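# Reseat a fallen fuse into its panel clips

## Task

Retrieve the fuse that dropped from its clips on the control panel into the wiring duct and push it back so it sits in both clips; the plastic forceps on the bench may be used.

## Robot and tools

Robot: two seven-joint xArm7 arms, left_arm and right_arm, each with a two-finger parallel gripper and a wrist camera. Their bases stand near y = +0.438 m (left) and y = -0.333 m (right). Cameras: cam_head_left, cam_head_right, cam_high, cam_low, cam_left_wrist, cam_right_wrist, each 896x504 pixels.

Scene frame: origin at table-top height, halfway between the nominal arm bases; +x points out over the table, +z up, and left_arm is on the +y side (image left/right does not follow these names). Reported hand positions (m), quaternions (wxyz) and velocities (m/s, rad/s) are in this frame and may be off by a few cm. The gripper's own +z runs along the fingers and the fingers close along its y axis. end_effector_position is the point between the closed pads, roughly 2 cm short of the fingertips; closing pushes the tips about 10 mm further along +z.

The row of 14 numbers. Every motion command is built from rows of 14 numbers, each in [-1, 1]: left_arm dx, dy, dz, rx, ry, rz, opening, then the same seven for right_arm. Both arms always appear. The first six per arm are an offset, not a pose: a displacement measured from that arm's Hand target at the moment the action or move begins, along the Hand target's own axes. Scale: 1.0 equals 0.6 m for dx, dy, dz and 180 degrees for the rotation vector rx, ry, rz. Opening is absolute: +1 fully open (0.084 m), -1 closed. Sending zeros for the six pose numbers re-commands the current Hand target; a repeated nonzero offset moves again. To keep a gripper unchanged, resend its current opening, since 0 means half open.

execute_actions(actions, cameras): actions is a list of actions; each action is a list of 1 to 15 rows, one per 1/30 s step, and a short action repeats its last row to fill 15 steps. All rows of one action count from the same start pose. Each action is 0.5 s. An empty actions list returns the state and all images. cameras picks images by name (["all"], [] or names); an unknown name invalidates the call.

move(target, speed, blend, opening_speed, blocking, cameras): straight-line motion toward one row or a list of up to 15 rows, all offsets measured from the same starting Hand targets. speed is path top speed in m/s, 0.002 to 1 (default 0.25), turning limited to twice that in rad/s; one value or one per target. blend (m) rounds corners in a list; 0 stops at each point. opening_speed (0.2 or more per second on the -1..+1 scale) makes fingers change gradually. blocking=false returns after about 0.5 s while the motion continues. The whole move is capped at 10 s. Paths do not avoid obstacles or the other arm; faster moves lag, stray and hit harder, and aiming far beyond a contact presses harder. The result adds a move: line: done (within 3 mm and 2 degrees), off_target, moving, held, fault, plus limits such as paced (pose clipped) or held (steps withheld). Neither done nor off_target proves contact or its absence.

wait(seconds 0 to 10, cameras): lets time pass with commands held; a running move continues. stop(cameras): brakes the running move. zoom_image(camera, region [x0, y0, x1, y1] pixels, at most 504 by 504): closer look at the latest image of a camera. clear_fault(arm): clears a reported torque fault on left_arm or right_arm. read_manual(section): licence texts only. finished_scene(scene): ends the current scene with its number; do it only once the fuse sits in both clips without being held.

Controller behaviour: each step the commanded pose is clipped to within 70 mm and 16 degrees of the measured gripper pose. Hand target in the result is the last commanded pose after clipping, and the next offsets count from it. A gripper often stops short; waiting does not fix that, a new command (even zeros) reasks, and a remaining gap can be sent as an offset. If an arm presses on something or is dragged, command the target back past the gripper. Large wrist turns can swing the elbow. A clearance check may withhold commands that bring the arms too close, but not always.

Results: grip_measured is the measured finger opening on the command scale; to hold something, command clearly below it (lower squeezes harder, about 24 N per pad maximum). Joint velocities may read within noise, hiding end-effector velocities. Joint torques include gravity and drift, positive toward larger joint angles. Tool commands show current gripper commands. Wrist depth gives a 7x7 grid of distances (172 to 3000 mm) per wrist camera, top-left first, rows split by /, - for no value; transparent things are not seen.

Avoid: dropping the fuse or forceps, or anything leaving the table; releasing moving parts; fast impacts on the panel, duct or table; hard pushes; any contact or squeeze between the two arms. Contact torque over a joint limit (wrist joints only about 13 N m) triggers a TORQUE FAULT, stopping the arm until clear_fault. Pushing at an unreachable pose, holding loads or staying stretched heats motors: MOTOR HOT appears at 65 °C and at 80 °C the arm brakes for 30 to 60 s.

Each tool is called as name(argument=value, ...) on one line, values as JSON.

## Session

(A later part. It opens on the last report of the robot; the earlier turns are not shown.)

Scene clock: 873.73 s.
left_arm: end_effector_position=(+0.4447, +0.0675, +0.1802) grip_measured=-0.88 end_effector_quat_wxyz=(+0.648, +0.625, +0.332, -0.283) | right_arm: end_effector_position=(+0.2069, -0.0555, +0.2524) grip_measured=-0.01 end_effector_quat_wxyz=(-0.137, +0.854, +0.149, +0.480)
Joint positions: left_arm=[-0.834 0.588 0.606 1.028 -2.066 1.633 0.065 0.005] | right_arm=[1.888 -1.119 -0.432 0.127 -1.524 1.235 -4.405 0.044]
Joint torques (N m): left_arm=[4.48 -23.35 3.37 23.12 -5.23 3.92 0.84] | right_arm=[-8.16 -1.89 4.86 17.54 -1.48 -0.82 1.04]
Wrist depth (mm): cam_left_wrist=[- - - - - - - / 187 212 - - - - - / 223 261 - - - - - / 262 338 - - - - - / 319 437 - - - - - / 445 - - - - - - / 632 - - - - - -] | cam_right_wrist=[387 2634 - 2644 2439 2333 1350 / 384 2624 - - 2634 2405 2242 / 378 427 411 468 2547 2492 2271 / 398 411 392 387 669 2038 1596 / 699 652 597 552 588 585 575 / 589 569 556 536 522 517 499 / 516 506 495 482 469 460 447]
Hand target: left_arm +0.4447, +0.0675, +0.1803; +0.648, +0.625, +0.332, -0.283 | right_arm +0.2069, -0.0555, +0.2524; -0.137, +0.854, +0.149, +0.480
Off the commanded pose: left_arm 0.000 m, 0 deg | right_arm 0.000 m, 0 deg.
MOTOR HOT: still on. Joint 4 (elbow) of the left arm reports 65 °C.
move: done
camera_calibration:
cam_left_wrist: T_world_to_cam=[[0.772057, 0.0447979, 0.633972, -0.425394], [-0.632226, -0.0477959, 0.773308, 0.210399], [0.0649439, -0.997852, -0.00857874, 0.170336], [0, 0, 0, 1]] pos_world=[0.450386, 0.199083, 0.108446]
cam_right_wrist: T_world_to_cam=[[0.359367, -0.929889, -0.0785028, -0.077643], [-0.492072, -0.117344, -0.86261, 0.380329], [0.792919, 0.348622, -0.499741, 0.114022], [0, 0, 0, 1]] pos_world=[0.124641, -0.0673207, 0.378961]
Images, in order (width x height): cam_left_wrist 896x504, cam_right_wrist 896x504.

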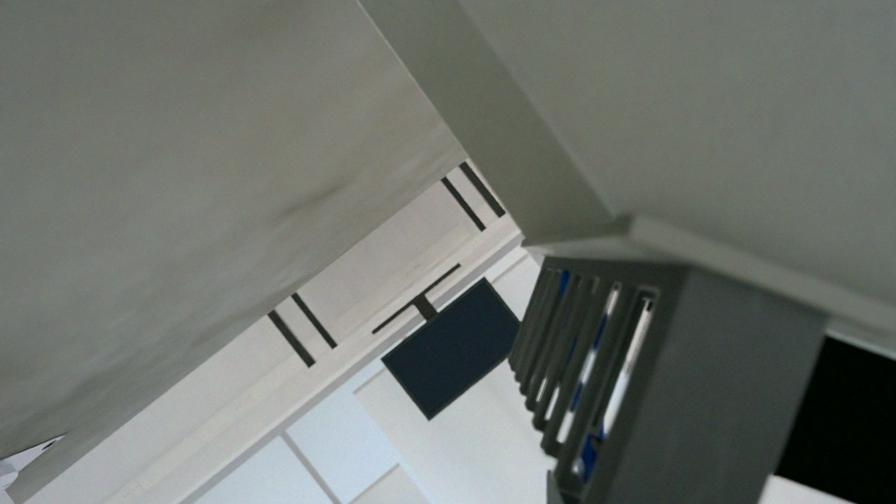

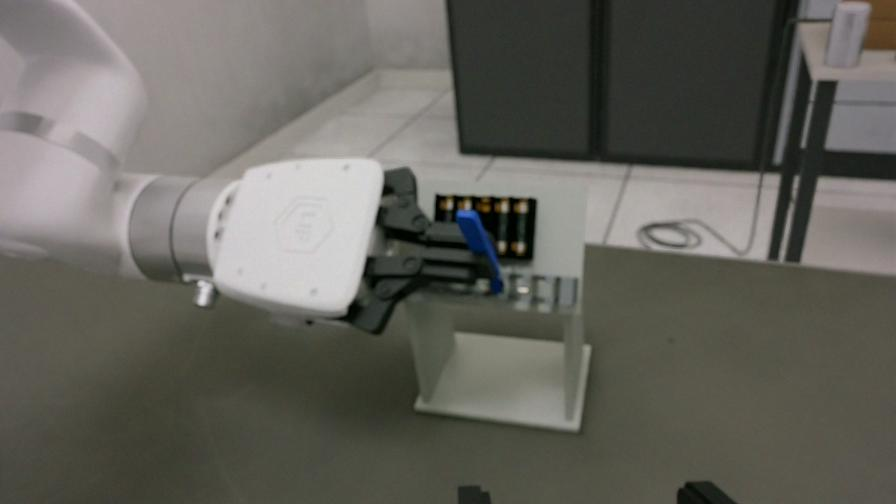

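move(target=[-0.02,0,0,0,0,0,-0.95,0,0,0,0,0,0,0], speed=0.03, cameras=["cam_left_wrist","cam_right_wrist"])

zoom_image(camera="cam_right_wrist", region=[460, 260, 560, 324])

zoom_image(camera="cam_left_wrist", region=[520, 190, 640, 290])

Scene clock: 881.20 s.
left_arm: end_effector_position=(+0.4372, +0.0669, +0.1896) grip_measured=-0.88 end_effector_quat_wxyz=(+0.648, +0.625, +0.332, -0.283) | right_arm: end_effector_position=(+0.2069, -0.0555, +0.2524) grip_measured=-0.01 end_effector_quat_wxyz=(-0.137, +0.854, +0.149, +0.480)
Joint positions: left_arm=[-0.852 0.545 0.614 0.997 -2.055 1.615 0.063 0.005] | right_arm=[1.888 -1.119 -0.432 0.127 -1.524 1.235 -4.405 0.044]
Joint torques (N m): left_arm=[-4.76 -29.49 6.35 15.12 2.28 0.29 -0.64] | right_arm=[-8.35 -2.07 4.48 17.86 -1.74 -0.95 1.02]
Wrist depth (mm): cam_left_wrist=[- 195 - - - - - / 204 232 - - - - - / 244 286 - - - - - / 287 346 - - - - - / 349 - - - - - - / 447 - 2760 - - - - / 2675 2644 2717 2749 2839 2805 2851] | cam_right_wrist=[381 2624 - 2696 2474 2294 1343 / 379 2654 - - 2538 2414 2242 / 376 413 393 2851 2566 2465 2286 / 400 398 379 379 667 2062 1607 / 698 650 601 553 589 584 578 / 586 570 556 536 523 519 502 / 515 504 494 482 468 460 447]
Hand target: left_arm +0.4372, +0.0669, +0.1897; +0.648, +0.625, +0.332, -0.283 | right_arm +0.2069, -0.0555, +0.2524; -0.137, +0.854, +0.149, +0.480
Off the commanded pose: left_arm 0.000 m, 0 deg | right_arm 0.000 m, 0 deg.
MOTOR HOT: still on. Joint 4 (elbow) of the left arm reports 65 °C.
move: done
camera_calibration:
cam_left_wrist: T_world_to_cam=[[0.772057, 0.0447979, 0.633972, -0.425613], [-0.632226, -0.0477959, 0.773308, 0.198423], [0.0649439, -0.997852, -0.00857874, 0.170298], [0, 0, 0, 1]] pos_world=[0.442986, 0.198483, 0.117846]
cam_right_wrist: T_world_to_cam=[[0.359367, -0.929889, -0.0785028, -0.077643], [-0.492072, -0.117344, -0.86261, 0.380329], [0.792919, 0.348622, -0.499741, 0.114022], [0, 0, 0, 1]] pos_world=[0.124641, -0.0673207, 0.378961]
Images, in order (width x height): cam_left_wrist 896x504, cam_right_wrist 896x504.

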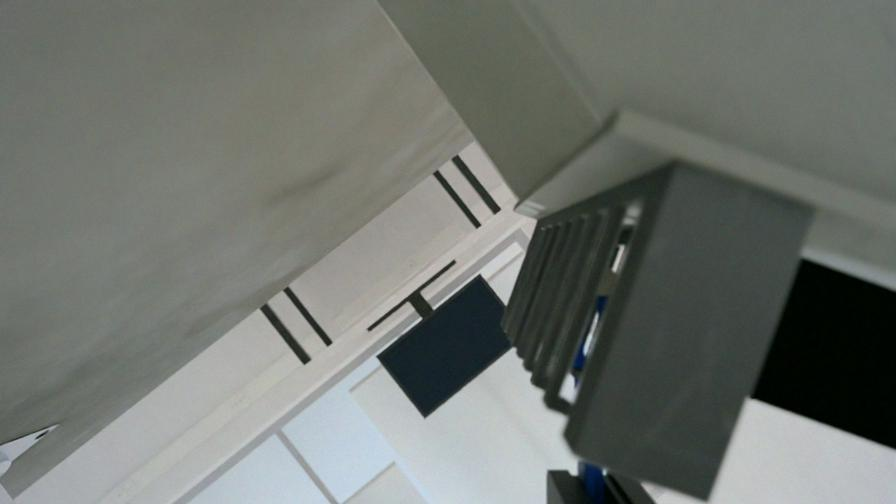

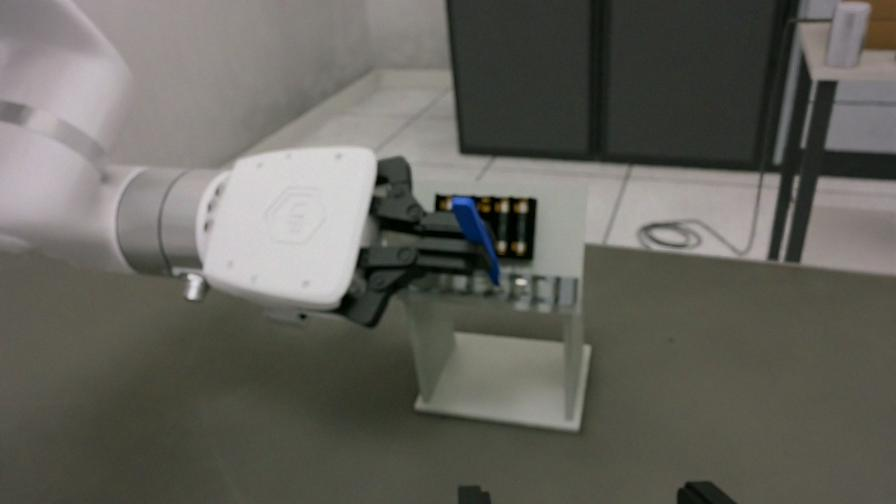

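Scaled by 5.040 from the camera's 896x504 image, which has a finer 1280x720 frame.

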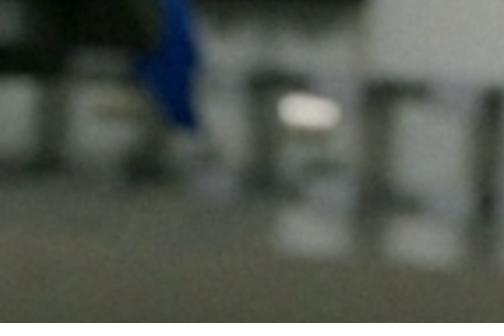

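Scaled by 4.200 from the camera's 896x504 image, which has a finer 1280x720 frame.

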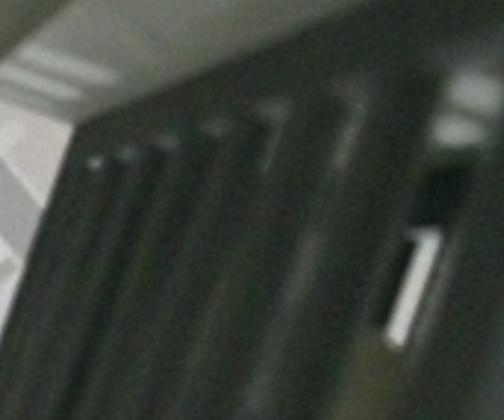

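move(target=[-0.1,0,0,0,0,0,-0.95,0,0,0,0,0,0,0], speed=0.05, cameras=["cam_left_wrist","cam_right_wrist"])

zoom_image(camera="cam_right_wrist", region=[430, 180, 550, 310])

zoom_image(camera="cam_left_wrist", region=[520, 190, 680, 330])

Scene clock: 889.13 s.
left_arm: end_effector_position=(+0.4001, +0.0640, +0.2366) grip_measured=-0.88 end_effector_quat_wxyz=(+0.648, +0.625, +0.332, -0.283) | right_arm: end_effector_position=(+0.2069, -0.0555, +0.2524) grip_measured=-0.01 end_effector_quat_wxyz=(-0.137, +0.854, +0.149, +0.480)
Joint positions: left_arm=[-0.94 0.318 0.645 0.861 -2.002 1.493 0.046 0.005] | right_arm=[1.888 -1.119 -0.432 0.127 -1.524 1.235 -4.405 0.044]
Joint torques (N m): left_arm=[-4.91 -25.81 4.44 16.54 2.44 0.1 -0.99] | right_arm=[-8.26 -2.02 4.17 17.83 -2.03 -0.87 1.07]
Wrist depth (mm): cam_left_wrist=[234 281 369 - - - - / 271 336 442 - 2839 - 2935 / 321 444 716 2874 2851 2899 2935 / 395 597 2771 2828 2828 2911 2911 / 478 812 2782 2422 2863 2899 2911 / 729 2717 2727 2760 2886 2851 2839 / 2624 2727 2760 2771 2793 2816 2839] | cam_right_wrist=[2050 2595 - 2664 2483 2325 1340 / 377 359 358 - 2604 2457 2257 / 352 339 330 431 2556 2457 2264 / 780 328 328 441 669 2056 1607 / 699 675 634 552 590 585 577 / 588 572 556 534 521 517 498 / 515 503 493 482 469 461 448]
Hand target: left_arm +0.4000, +0.0640, +0.2367; +0.648, +0.625, +0.332, -0.283 | right_arm +0.2069, -0.0555, +0.2524; -0.137, +0.854, +0.149, +0.480
Off the commanded pose: left_arm 0.000 m, 0 deg | right_arm 0.000 m, 0 deg.
MOTOR HOT: still on. Joint 4 (elbow) of the left arm reports 64 °C.
move: done
camera_calibration:
cam_left_wrist: T_world_to_cam=[[0.772057, 0.0447979, 0.633972, -0.426559], [-0.632226, -0.0477959, 0.773308, 0.13842], [0.0649439, -0.997852, -0.00857874, 0.170224], [0, 0, 0, 1]] pos_world=[0.405786, 0.195583, 0.164846]
cam_right_wrist: T_world_to_cam=[[0.359367, -0.929889, -0.0785028, -0.077643], [-0.492072, -0.117344, -0.86261, 0.380329], [0.792919, 0.348622, -0.499741, 0.114022], [0, 0, 0, 1]] pos_world=[0.124641, -0.0673207, 0.378961]
Images, in order (width x height): cam_left_wrist 896x504, cam_right_wrist 896x504.

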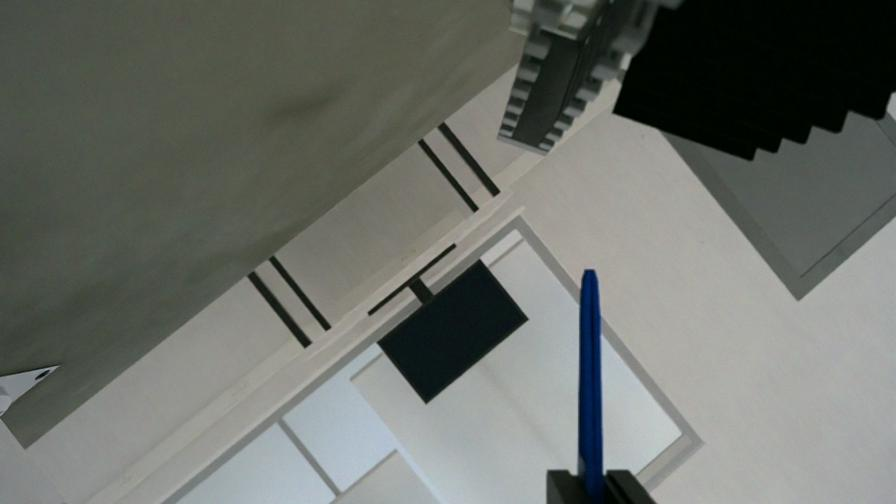

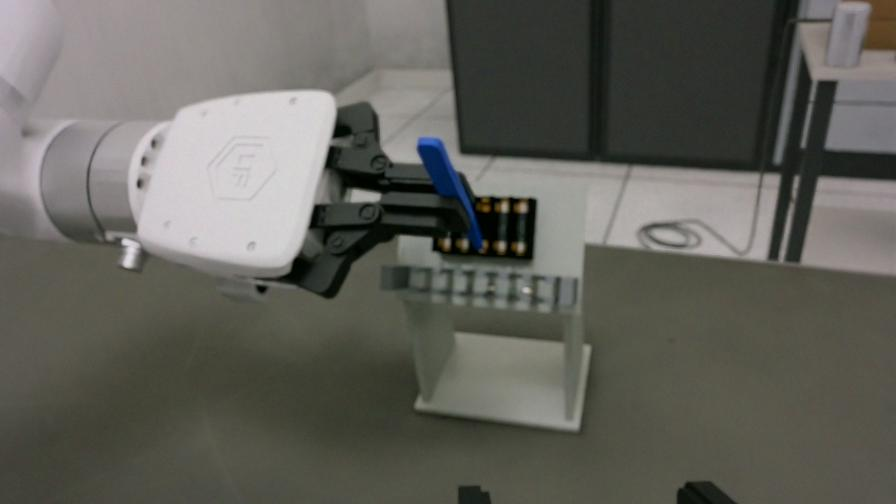

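Scaled by 3.877 from the camera's 896x504 image, which has a finer 1280x720 frame.

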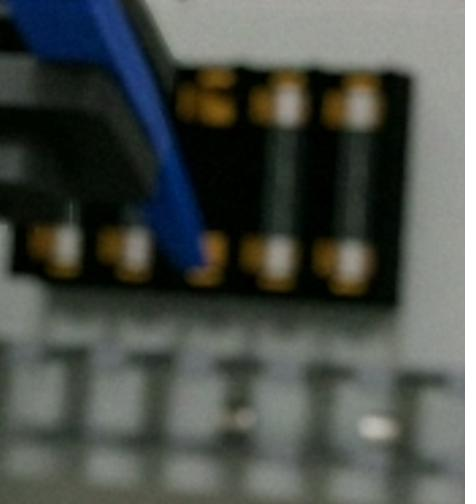

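Scaled by 3.150 from the camera's 896x504 image, which has a finer 1280x720 frame.

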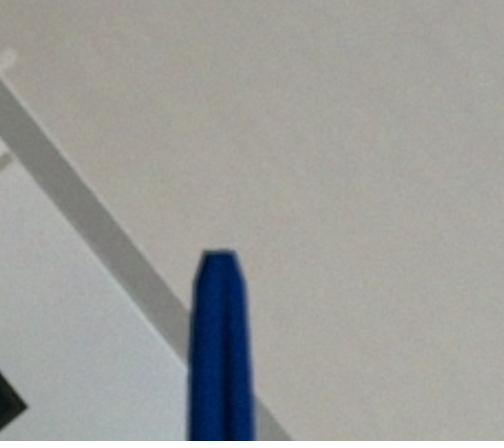

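move(target=[[0,0,0.0025,0,0,0,-0.755,0,0,0,0,0,0,0],[0.1,0,0.0025,0,0,0,-0.755,0,0,0,0,0,0,0],[0.1225,0,0.0025,0,0,0,-0.755,0,0,0,0,0,0,0]], speed=[0.1,0.1,0.03], blend=[0,0.003,0], cameras=["cam_left_wrist","cam_right_wrist"])

zoom_image(camera="cam_right_wrist", region=[460, 260, 560, 324])

zoom_image(camera="cam_left_wrist", region=[520, 220, 640, 320])

Scene clock: 916.83 s.
left_arm: end_effector_position=(+0.4457, +0.0661, +0.1791) grip_measured=-0.78 end_effector_quat_wxyz=(+0.648, +0.625, +0.332, -0.283) | right_arm: end_effector_position=(+0.2069, -0.0555, +0.2524) grip_measured=-0.01 end_effector_quat_wxyz=(-0.137, +0.854, +0.149, +0.480)
Joint positions: left_arm=[-0.837 0.595 0.607 1.033 -2.071 1.634 0.063 0.01] | right_arm=[1.888 -1.119 -0.432 0.127 -1.524 1.235 -4.405 0.044]
Joint torques (N m): left_arm=[4.57 -22.19 3.11 23.05 -5.17 3.74 0.77] | right_arm=[-8.45 -1.97 4.1 17.99 -2.15 -1.07 0.81]
Wrist depth (mm): cam_left_wrist=[- - - - - - - / 185 201 - - - - - / 221 258 - - - - - / 260 312 - - - - - / 316 432 - - - - - / 440 - - - - - - / 627 - - - - - -] | cam_right_wrist=[389 2575 - 2685 2483 2325 1335 / 385 2664 - - 2604 2431 2249 / 377 428 411 462 2547 2448 2286 / 396 410 391 400 670 2080 1607 / 699 650 411 551 587 582 577 / 587 572 555 536 523 517 499 / 518 502 495 483 471 461 448]
Hand target: left_arm +0.4457, +0.0661, +0.1791; +0.648, +0.625, +0.332, -0.283 | right_arm +0.2069, -0.0555, +0.2524; -0.137, +0.854, +0.149, +0.480
Off the commanded pose: left_arm 0.000 m, 0 deg | right_arm 0.000 m, 0 deg.
MOTOR HOT: still on. Joint 4 (elbow) of the left arm reports 63 °C.
move: done
camera_calibration:
cam_left_wrist: T_world_to_cam=[[0.772061, 0.0447982, 0.633968, -0.425402], [-0.632222, -0.0477956, 0.773312, 0.211808], [0.0649439, -0.997852, -0.00857867, 0.168765], [0, 0, 0, 1]] pos_world=[0.451386, 0.197583, 0.107346]
cam_right_wrist: T_world_to_cam=[[0.359367, -0.929889, -0.0785028, -0.077643], [-0.492072, -0.117344, -0.86261, 0.380329], [0.792919, 0.348622, -0.499741, 0.114022], [0, 0, 0, 1]] pos_world=[0.124641, -0.0673207, 0.378961]
Images, in order (width x height): cam_left_wrist 896x504, cam_right_wrist 896x504.

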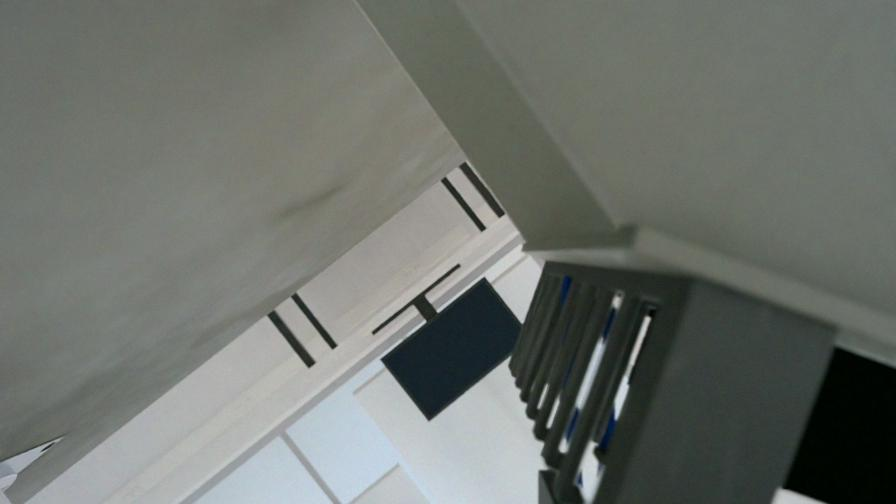

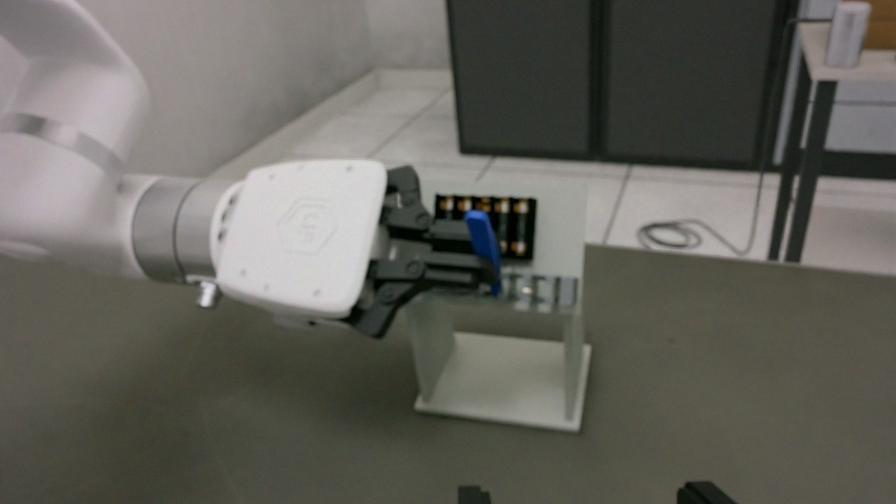

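Scaled by 5.040 from the camera's 896x504 image, which has a finer 1280x720 frame.

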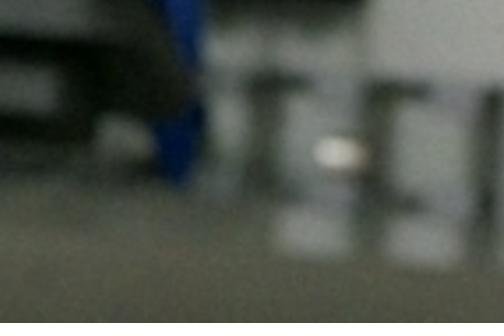

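Scaled by 4.200 from the camera's 896x504 image, which has a finer 1280x720 frame.

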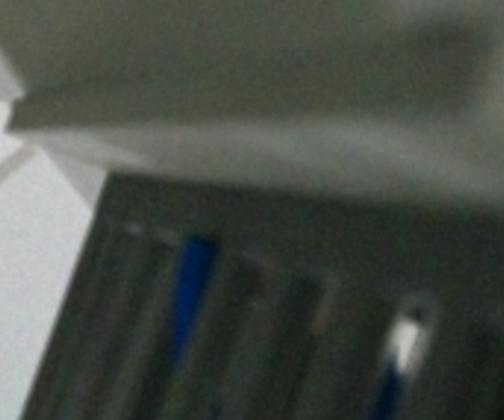

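move(target=[0,0,0.0042,0,0,0,-0.755,0,0,0,0,0,0,0], speed=0.03, cameras=["cam_right_wrist"])

zoom_image(camera="cam_right_wrist", region=[460, 260, 560, 324])

move(target=[0,0,0,0,0,0,-0.95,0,0,0,0,0,0,0], speed=0.03, opening_speed=0.4, cameras=["cam_left_wrist","cam_right_wrist"])

zoom_image(camera="cam_right_wrist", region=[460, 260, 560, 324])

zoom_image(camera="cam_left_wrist", region=[520, 220, 640, 320])

Scene clock: 953.73 s.
left_arm: end_effector_position=(+0.4459, +0.0636, +0.1791) grip_measured=-0.78 end_effector_quat_wxyz=(+0.648, +0.625, +0.332, -0.283) | right_arm: end_effector_position=(+0.2069, -0.0555, +0.2524) grip_measured=-0.01 end_effector_quat_wxyz=(-0.137, +0.854, +0.149, +0.480)
Joint positions: left_arm=[-0.839 0.597 0.604 1.037 -2.075 1.63 0.062 0.01] | right_arm=[1.888 -1.119 -0.432 0.127 -1.524 1.235 -4.405 0.044]
Joint torques (N m): left_arm=[-5.08 -22.73 2.85 23.51 -5.41 0.24 -0.57] | right_arm=[-8.47 -1.92 4.04 17.75 -1.99 -1.09 0.9]
Wrist depth (mm): cam_left_wrist=[- - - - - - - / 184 209 - - - - - / 220 258 - - - - - / 259 - - - - - - / 315 431 - - - - - / 436 - - - - - - / 621 - - - - - -] | cam_right_wrist=[388 2585 - 2675 2474 2317 1337 / 385 2644 - - 2604 2422 2249 / 375 429 411 464 2547 2439 2317 / 393 414 392 388 671 2050 1604 / 696 650 408 552 589 587 578 / 587 570 556 535 522 516 498 / 515 504 495 483 469 460 446]
Hand target: left_arm +0.4459, +0.0636, +0.1791; +0.648, +0.625, +0.332, -0.283 | right_arm +0.2069, -0.0555, +0.2524; -0.137, +0.854, +0.149, +0.480
Off the commanded pose: left_arm 0.000 m, 0 deg | right_arm 0.000 m, 0 deg.
MOTOR HOT: still on. Joint 4 (elbow) of the left arm reports 65 °C.
move: done
camera_calibration:
cam_right_wrist: T_world_to_cam=[[0.359367, -0.929889, -0.0785028, -0.077643], [-0.492072, -0.117344, -0.86261, 0.380329], [0.792919, 0.348622, -0.499741, 0.114022], [0, 0, 0, 1]] pos_world=[0.124641, -0.0673207, 0.378961]
Images, in order (width x height): cam_right_wrist 896x504.

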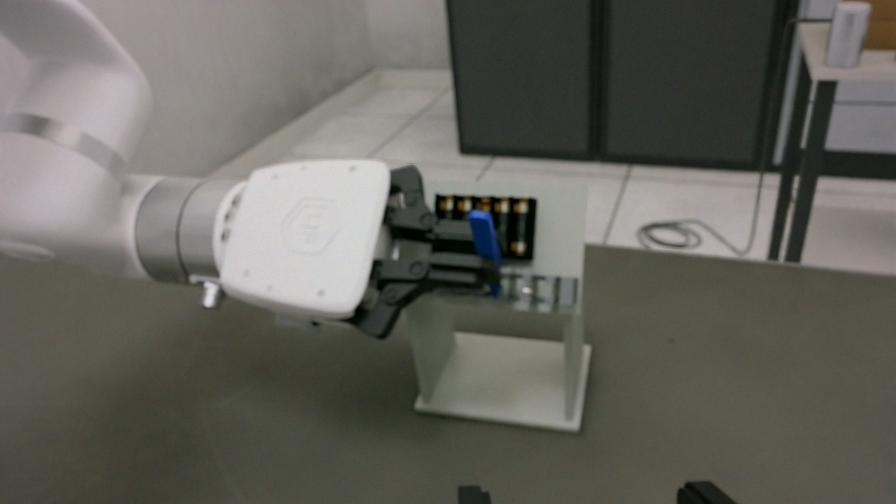

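Scaled by 5.040 from the camera's 896x504 image, which has a finer 1280x720 frame.

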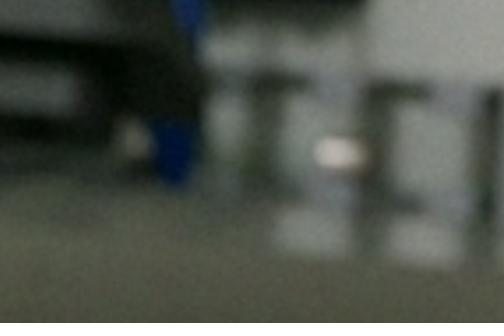

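Scene clock: 954.43 s.
left_arm: end_effector_position=(+0.4459, +0.0636, +0.1790) grip_measured=-0.88 end_effector_quat_wxyz=(+0.648, +0.625, +0.332, -0.283) | right_arm: end_effector_position=(+0.2069, -0.0555, +0.2524) grip_measured=-0.01 end_effector_quat_wxyz=(-0.137, +0.854, +0.149, +0.480)
Joint positions: left_arm=[-0.839 0.597 0.604 1.037 -2.075 1.63 0.062 0.005] | right_arm=[1.888 -1.119 -0.432 0.127 -1.524 1.235 -4.405 0.044]
Joint torques (N m): left_arm=[-4.59 -26.02 3.11 23.87 -5.57 0.82 -0.48] | right_arm=[-8.58 -1.91 4.03 18.02 -2.17 -0.92 0.85]
Wrist depth (mm): cam_left_wrist=[- - - - - - - / 184 210 - - - - - / 220 258 - - - - - / 259 - - - - - - / 315 430 - - - - - / 436 - - - - - - / 619 - - - - - -] | cam_right_wrist=[388 2614 - 2706 2448 2364 1340 / 384 2585 - - 2566 2439 2220 / 375 428 412 2738 2538 2474 2286 / 392 414 390 387 667 2050 1585 / 697 650 600 551 589 585 577 / 588 571 556 535 522 518 499 / 515 505 494 481 468 459 447]
Hand target: left_arm +0.4459, +0.0636, +0.1791; +0.648, +0.625, +0.332, -0.283 | right_arm +0.2069, -0.0555, +0.2524; -0.137, +0.854, +0.149, +0.480
Off the commanded pose: left_arm 0.000 m, 0 deg | right_arm 0.000 m, 0 deg.
MOTOR HOT: still on. Joint 4 (elbow) of the left arm reports 65 °C.
move: done
camera_calibration:
cam_left_wrist: T_world_to_cam=[[0.772062, 0.0447347, 0.633971, -0.42537], [-0.63222, -0.047873, 0.773308, 0.211907], [0.0649438, -0.997851, -0.00867872, 0.166266], [0, 0, 0, 1]] pos_world=[0.451586, 0.195083, 0.107245]
cam_right_wrist: T_world_to_cam=[[0.359367, -0.929889, -0.0785028, -0.077643], [-0.492072, -0.117344, -0.86261, 0.380329], [0.792919, 0.348622, -0.499741, 0.114022], [0, 0, 0, 1]] pos_world=[0.124641, -0.0673207, 0.378961]
Images, in order (width x height): cam_left_wrist 896x504, cam_right_wrist 896x504.

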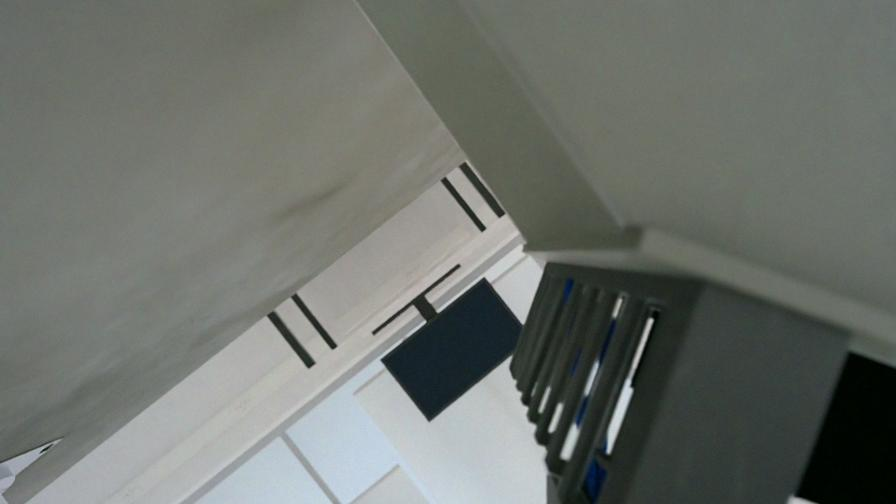

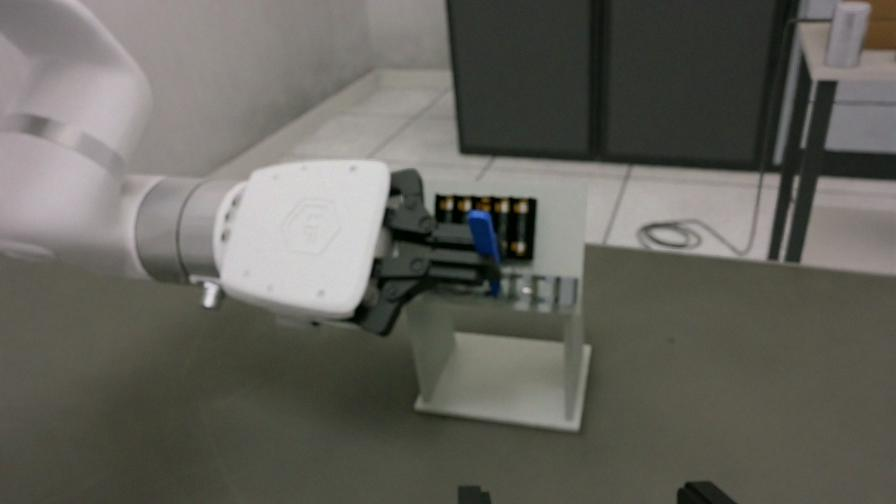

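Scaled by 5.040 from the camera's 896x504 image, which has a finer 1280x720 frame.

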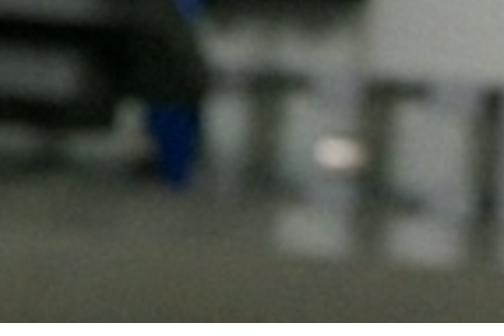

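Scaled by 4.200 from the camera's 896x504 image, which has a finer 1280x720 frame.

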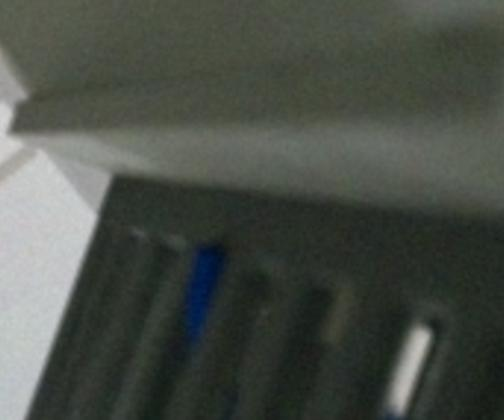

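move(target=[[0,0,0,0,0,0,-0.755,0,0,0,0,0,0,0],[-0.06,0,0,0,0,0,-0.755,0,0,0,0,0,0,0],[-0.06,0,0.048,0,0,0,-0.95,0,0,0,0,0,0,0],[-0.01,0.003,0.048,0,0,0,-0.95,0,0,0,0,0,0,0]], speed=0.06, cameras=["cam_left_wrist","cam_right_wrist"])

zoom_image(camera="cam_right_wrist", region=[460, 260, 560, 324])

Scene clock: 975.73 s.
left_arm: end_effector_position=(+0.4458, +0.0347, +0.1849) grip_measured=-0.88 end_effector_quat_wxyz=(+0.648, +0.625, +0.332, -0.283) | right_arm: end_effector_position=(+0.2069, -0.0555, +0.2524) grip_measured=-0.01 end_effector_quat_wxyz=(-0.137, +0.854, +0.149, +0.480)
Joint positions: left_arm=[-0.878 0.596 0.582 1.07 -2.119 1.573 0.042 0.005] | right_arm=[1.888 -1.119 -0.432 0.127 -1.524 1.235 -4.405 0.044]
Joint torques (N m): left_arm=[5.93 -23.08 3.88 22.96 -5.31 3.28 -0.85] | right_arm=[-8.52 -1.84 4.23 17.91 -2.49 -0.98 0.89]
Wrist depth (mm): cam_left_wrist=[- - - - - - - / - - - - - - - / - - - - - - - / - - - - - - - / - - - - - - - / - - - - - - - / - 2675 - - - - -] | cam_right_wrist=[370 2624 - 2696 2501 2302 1345 / 365 2644 - - 2566 2422 2235 / 351 414 401 453 2492 2439 2279 / 373 403 381 374 669 2038 1582 / 693 655 606 549 588 587 575 / 588 571 557 536 523 518 499 / 516 506 494 483 468 461 448]
Hand target: left_arm +0.4458, +0.0347, +0.1849; +0.648, +0.625, +0.332, -0.283 | right_arm +0.2069, -0.0555, +0.2524; -0.137, +0.854, +0.149, +0.480
Off the commanded pose: left_arm 0.000 m, 0 deg | right_arm 0.000 m, 0 deg.
MOTOR HOT: still on. Joint 4 (elbow) of the left arm reports 66 °C.
move: done
camera_calibration:
cam_left_wrist: T_world_to_cam=[[0.771969, 0.0447902, 0.634081, -0.42772], [-0.632334, -0.0478036, 0.773219, 0.205948], [0.0649439, -0.997852, -0.00858049, 0.137475], [0, 0, 0, 1]] pos_world=[0.451486, 0.166183, 0.113145]
cam_right_wrist: T_world_to_cam=[[0.359367, -0.929889, -0.0785028, -0.077643], [-0.492072, -0.117344, -0.86261, 0.380329], [0.792919, 0.348622, -0.499741, 0.114022], [0, 0, 0, 1]] pos_world=[0.124641, -0.0673207, 0.378961]
Images, in order (width x height): cam_left_wrist 896x504, cam_right_wrist 896x504.

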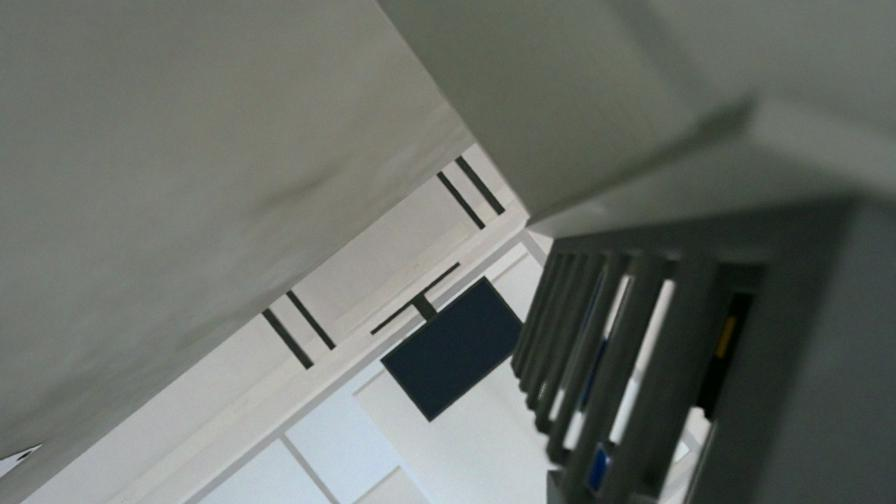

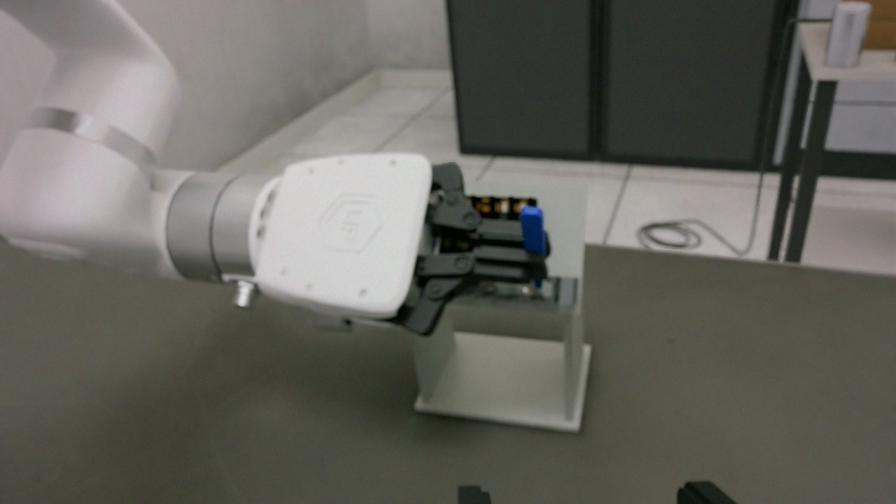

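Scaled by 5.040 from the camera's 896x504 image, which has a finer 1280x720 frame.

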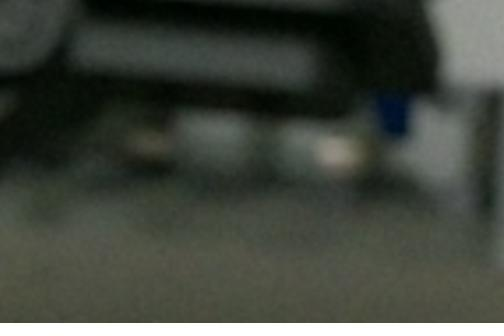

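move(target=[[0.0107,0,0,0,0,0,-0.95,0,0,0,0,0,0,0],[0.0107,0,-0.0083,0,0,0,-0.95,0,0,0,0,0,0,0]], speed=0.03, cameras=["cam_right_wrist"])

zoom_image(camera="cam_right_wrist", region=[460, 260, 560, 324])

Scene clock: 983.53 s.
left_arm: end_effector_position=(+0.4494, +0.0399, +0.1799) grip_measured=-0.88 end_effector_quat_wxyz=(+0.648, +0.625, +0.332, -0.283) | right_arm: end_effector_position=(+0.2069, -0.0555, +0.2524) grip_measured=-0.01 end_effector_quat_wxyz=(-0.137, +0.854, +0.149, +0.480)
Joint positions: left_arm=[-0.864 0.615 0.584 1.078 -2.115 1.591 0.045 0.005] | right_arm=[1.888 -1.119 -0.432 0.127 -1.524 1.235 -4.405 0.044]
Joint torques (N m): left_arm=[9.91 -29.89 9.94 11.45 1.98 2.07 0.37] | right_arm=[-8.62 -1.88 4.22 17.9 -2.54 -1.01 0.97]
Wrist depth (mm): cam_left_wrist=[- - - - - - - / - - - - - - - / - - - - - - - / - - - - - - - / - - - - - - - / - - - - - - - / - - - - - - -] | cam_right_wrist=[375 2624 - 2664 2465 2294 1348 / 371 2644 - - 2585 2431 2249 / 360 423 410 437 2519 2474 2264 / 367 410 391 381 668 2080 1585 / 697 655 600 550 588 586 576 / 587 570 556 535 522 517 498 / 516 505 494 483 469 461 448]
Hand target: left_arm +0.4494, +0.0399, +0.1798; +0.648, +0.625, +0.332, -0.283 | right_arm +0.2069, -0.0555, +0.2524; -0.137, +0.854, +0.149, +0.480
Off the commanded pose: left_arm 0.000 m, 0 deg | right_arm 0.000 m, 0 deg.
MOTOR HOT: still on. Joint 4 (elbow) of the left arm reports 65 °C.
move: done
camera_calibration:
cam_right_wrist: T_world_to_cam=[[0.359367, -0.929889, -0.0785028, -0.077643], [-0.492072, -0.117344, -0.86261, 0.380329], [0.792919, 0.348622, -0.499741, 0.114022], [0, 0, 0, 1]] pos_world=[0.124641, -0.0673207, 0.378961]
Images, in order (width x height): cam_right_wrist 896x504.

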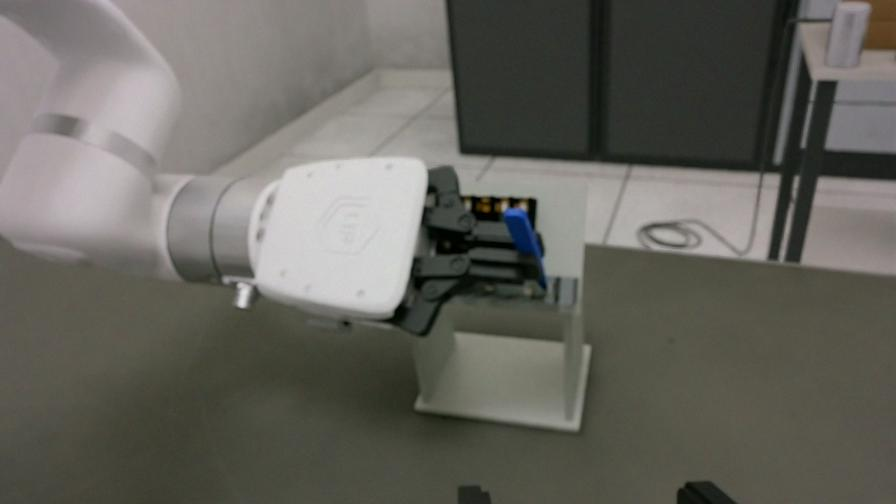

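Scaled by 5.040 from the camera's 896x504 image, which has a finer 1280x720 frame.

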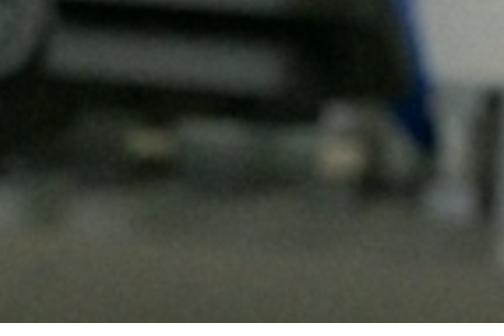

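move(target=[-0.03,0,0,0,0,0,-0.95,0,0,0,0,0,0,0], speed=0.05, cameras=["cam_right_wrist"])

zoom_image(camera="cam_right_wrist", region=[430, 180, 590, 320])

Scene clock: 992.17 s.
left_arm: end_effector_position=(+0.4383, +0.0391, +0.1939) grip_measured=-0.88 end_effector_quat_wxyz=(+0.648, +0.625, +0.332, -0.283) | right_arm: end_effector_position=(+0.2069, -0.0555, +0.2524) grip_measured=-0.01 end_effector_quat_wxyz=(-0.137, +0.854, +0.149, +0.480)
Joint positions: left_arm=[-0.89 0.552 0.593 1.033 -2.102 1.564 0.043 0.005] | right_arm=[1.888 -1.119 -0.432 0.127 -1.524 1.235 -4.405 0.044]
Joint torques (N m): left_arm=[-4.16 -30.54 6.22 15.44 2.12 0.26 -0.63] | right_arm=[-8.91 -1.57 4.19 17.94 -2.57 -0.97 1]
Wrist depth (mm): cam_left_wrist=[- - - - - - - / - - - - - - - / - - - - - - - / - - - - - - - / - - - - - - - / - 2706 - - - - - / 2634 2675 2727 - - 2828 2851] | cam_right_wrist=[366 2685 - 2696 2510 2309 1361 / 355 2595 - - 2585 2439 2264 / 349 404 388 412 2556 2465 2317 / 384 397 370 369 669 2068 1574 / 696 659 607 546 590 585 576 / 587 570 553 536 523 517 498 / 515 502 493 481 469 461 446]
Hand target: left_arm +0.4383, +0.0391, +0.1939; +0.648, +0.625, +0.332, -0.283 | right_arm +0.2069, -0.0555, +0.2524; -0.137, +0.854, +0.149, +0.480
Off the commanded pose: left_arm 0.000 m, 0 deg | right_arm 0.000 m, 0 deg.
MOTOR HOT: still on. Joint 4 (elbow) of the left arm reports 64 °C.
move: done
camera_calibration:
cam_right_wrist: T_world_to_cam=[[0.359367, -0.929889, -0.0785028, -0.077643], [-0.492072, -0.117344, -0.86261, 0.380329], [0.792919, 0.348622, -0.499741, 0.114022], [0, 0, 0, 1]] pos_world=[0.124641, -0.0673207, 0.378961]
Images, in order (width x height): cam_right_wrist 896x504.

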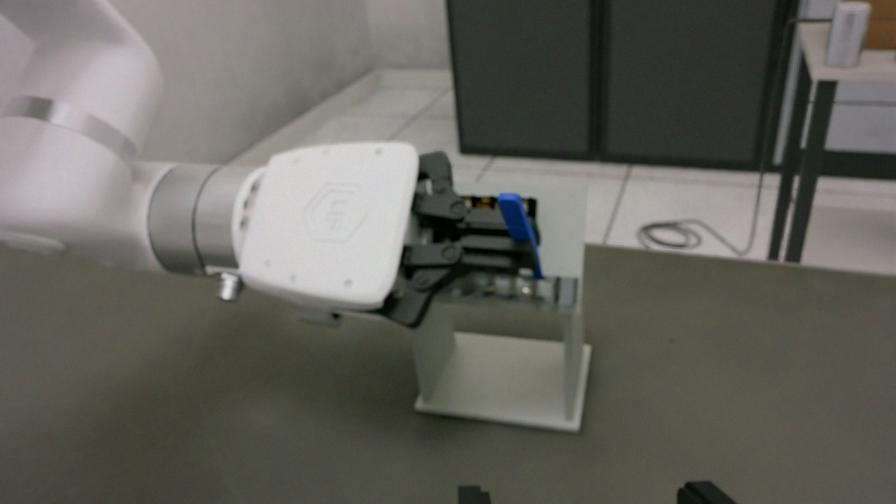

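Scaled by 3.150 from the camera's 896x504 image, which has a finer 1280x720 frame.

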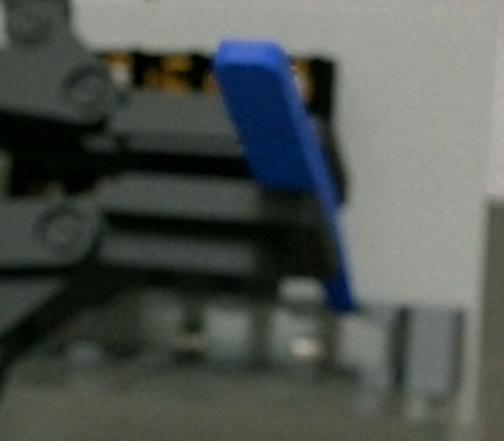

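move(target=[[0.0245,0,0,0,0,0,-0.95,0,0,0,0,0,0,0],[0.0245,0,-0.012,0,0,0,-0.95,0,0,0,0,0,0,0]], speed=0.05, cameras=["cam_right_wrist"])

zoom_image(camera="cam_right_wrist", region=[460, 260, 560, 324])

Scene clock: 1007.30 s.
left_arm: end_effector_position=(+0.4468, +0.0469, +0.1824) grip_measured=-0.88 end_effector_quat_wxyz=(+0.648, +0.625, +0.332, -0.283) | right_arm: end_effector_position=(+0.2069, -0.0555, +0.2524) grip_measured=-0.01 end_effector_quat_wxyz=(-0.137, +0.854, +0.149, +0.480)
Joint positions: left_arm=[-0.862 0.598 0.593 1.058 -2.101 1.598 0.049 0.005] | right_arm=[1.888 -1.119 -0.432 0.127 -1.524 1.235 -4.405 0.044]
Joint torques (N m): left_arm=[6.73 -28.75 7.82 10.74 3.35 2.88 0.33] | right_arm=[-8.66 -1.67 4.25 17.85 -2.41 -0.82 0.97]
Wrist depth (mm): cam_left_wrist=[- - - - - - - / - - - - - - - / - - - - - - - / - - - - - - - / - - - - - - - / - - - - - - - / - 2675 - - - - -] | cam_right_wrist=[378 2614 - 2717 2448 2340 1348 / 374 2664 - - 2575 2448 2264 / 359 418 408 458 2510 2492 2317 / 376 412 387 380 671 2056 1593 / 696 657 601 549 589 585 577 / 590 572 557 535 520 516 500 / 516 502 493 482 468 462 447]
Hand target: left_arm +0.4468, +0.0470, +0.1824; +0.648, +0.625, +0.332, -0.283 | right_arm +0.2069, -0.0555, +0.2524; -0.137, +0.854, +0.149, +0.480
Off the commanded pose: left_arm 0.000 m, 0 deg | right_arm 0.000 m, 0 deg.
MOTOR HOT: still on. Joint 4 (elbow) of the left arm reports 63 °C.
move: done
camera_calibration:
cam_right_wrist: T_world_to_cam=[[0.359367, -0.929889, -0.0785028, -0.077643], [-0.492072, -0.117344, -0.86261, 0.380329], [0.792919, 0.348622, -0.499741, 0.114022], [0, 0, 0, 1]] pos_world=[0.124641, -0.0673207, 0.378961]
Images, in order (width x height): cam_right_wrist 896x504.

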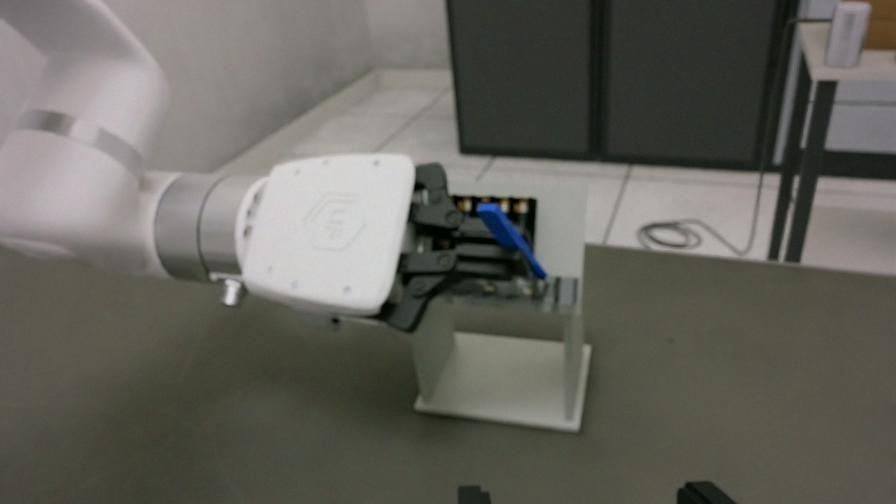

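Scaled by 5.040 from the camera's 896x504 image, which has a finer 1280x720 frame.

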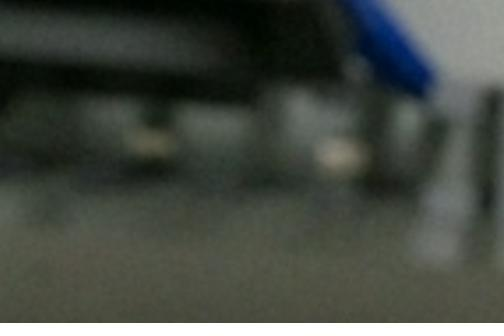

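move(target=[0,0,0.022,0,0,0,-0.95,0,0,0,0,0,0,0], speed=0.05, cameras=["cam_right_wrist","cam_high"])

zoom_image(camera="cam_right_wrist", region=[430, 180, 590, 320])

Scene clock: 1023.80 s.
left_arm: end_effector_position=(+0.4479, +0.0338, +0.1824) grip_measured=-0.88 end_effector_quat_wxyz=(+0.648, +0.625, +0.332, -0.283) | right_arm: end_effector_position=(+0.2069, -0.0555, +0.2524) grip_measured=-0.01 end_effector_quat_wxyz=(-0.137, +0.854, +0.149, +0.480)
Joint positions: left_arm=[-0.875 0.608 0.579 1.08 -2.123 1.576 0.042 0.005] | right_arm=[1.888 -1.119 -0.432 0.127 -1.524 1.235 -4.405 0.044]
Joint torques (N m): left_arm=[-7.99 -22.64 0.25 25.52 -5.38 0.36 -0.98] | right_arm=[-8.92 -1.78 4.11 18.06 -2.46 -0.83 0.9]
Wrist depth (mm): cam_left_wrist=[- - - - - - - / - - - - - - - / - - - - - - - / - - - - - - - / - - - - - - - / - - - - - - - / - - - - - - -] | cam_right_wrist=[374 2614 - 2696 2510 2325 1350 / 367 2624 - - 2595 2405 2264 / 353 414 404 453 2519 2465 2271 / 372 408 387 378 671 2074 1622 / 696 655 601 547 588 586 577 / 587 572 557 535 519 516 499 / 515 502 493 482 470 461 447]
Hand target: left_arm +0.4478, +0.0338, +0.1824; +0.648, +0.625, +0.332, -0.283 | right_arm +0.2069, -0.0555, +0.2524; -0.137, +0.854, +0.149, +0.480
Off the commanded pose: left_arm 0.000 m, 0 deg | right_arm 0.000 m, 0 deg.
MOTOR HOT: cleared for the motors of the left arm.
move: done
camera_calibration:
cam_right_wrist: T_world_to_cam=[[0.359367, -0.929889, -0.0785028, -0.077643], [-0.492072, -0.117344, -0.86261, 0.380329], [0.792919, 0.348622, -0.499741, 0.114022], [0, 0, 0, 1]] pos_world=[0.124641, -0.0673207, 0.378961]
Images, in order (width x height): cam_high 896x504, cam_right_wrist 896x504.

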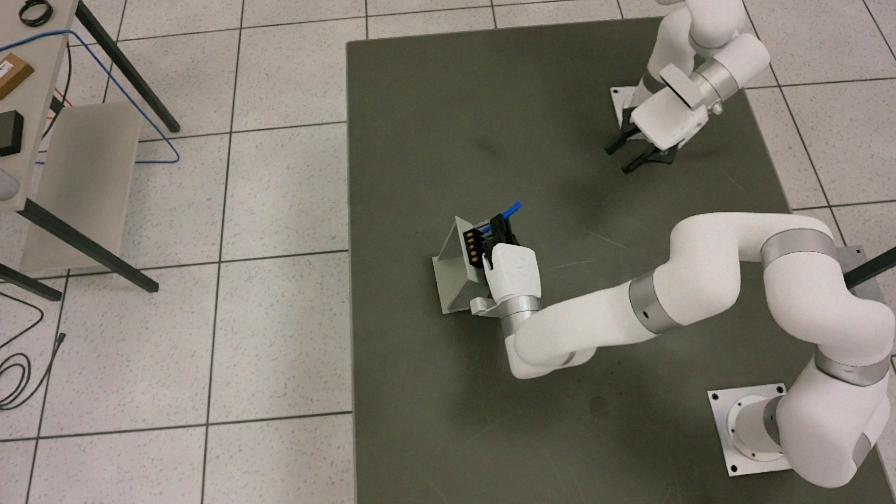

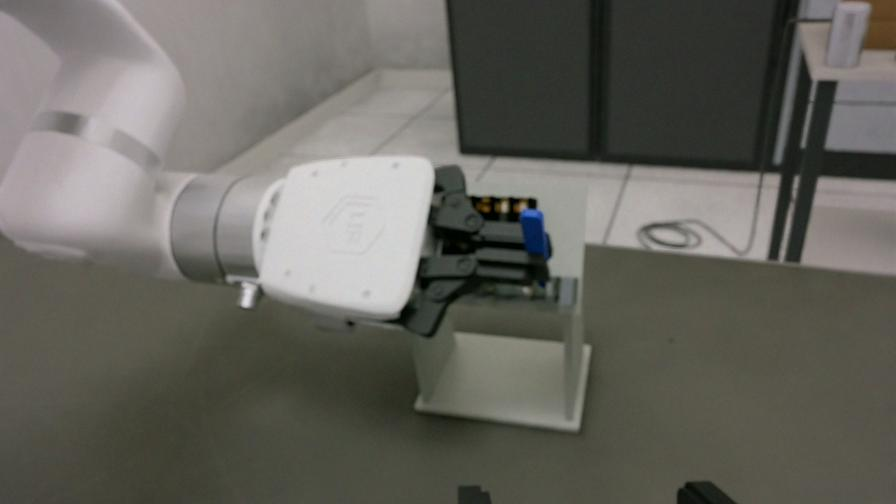

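Scaled by 3.150 from the camera's 896x504 image, which has a finer 1280x720 frame.

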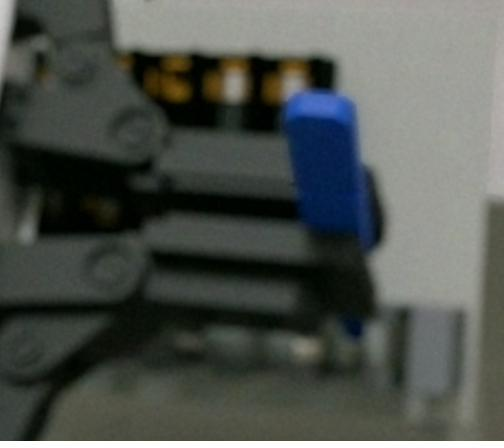

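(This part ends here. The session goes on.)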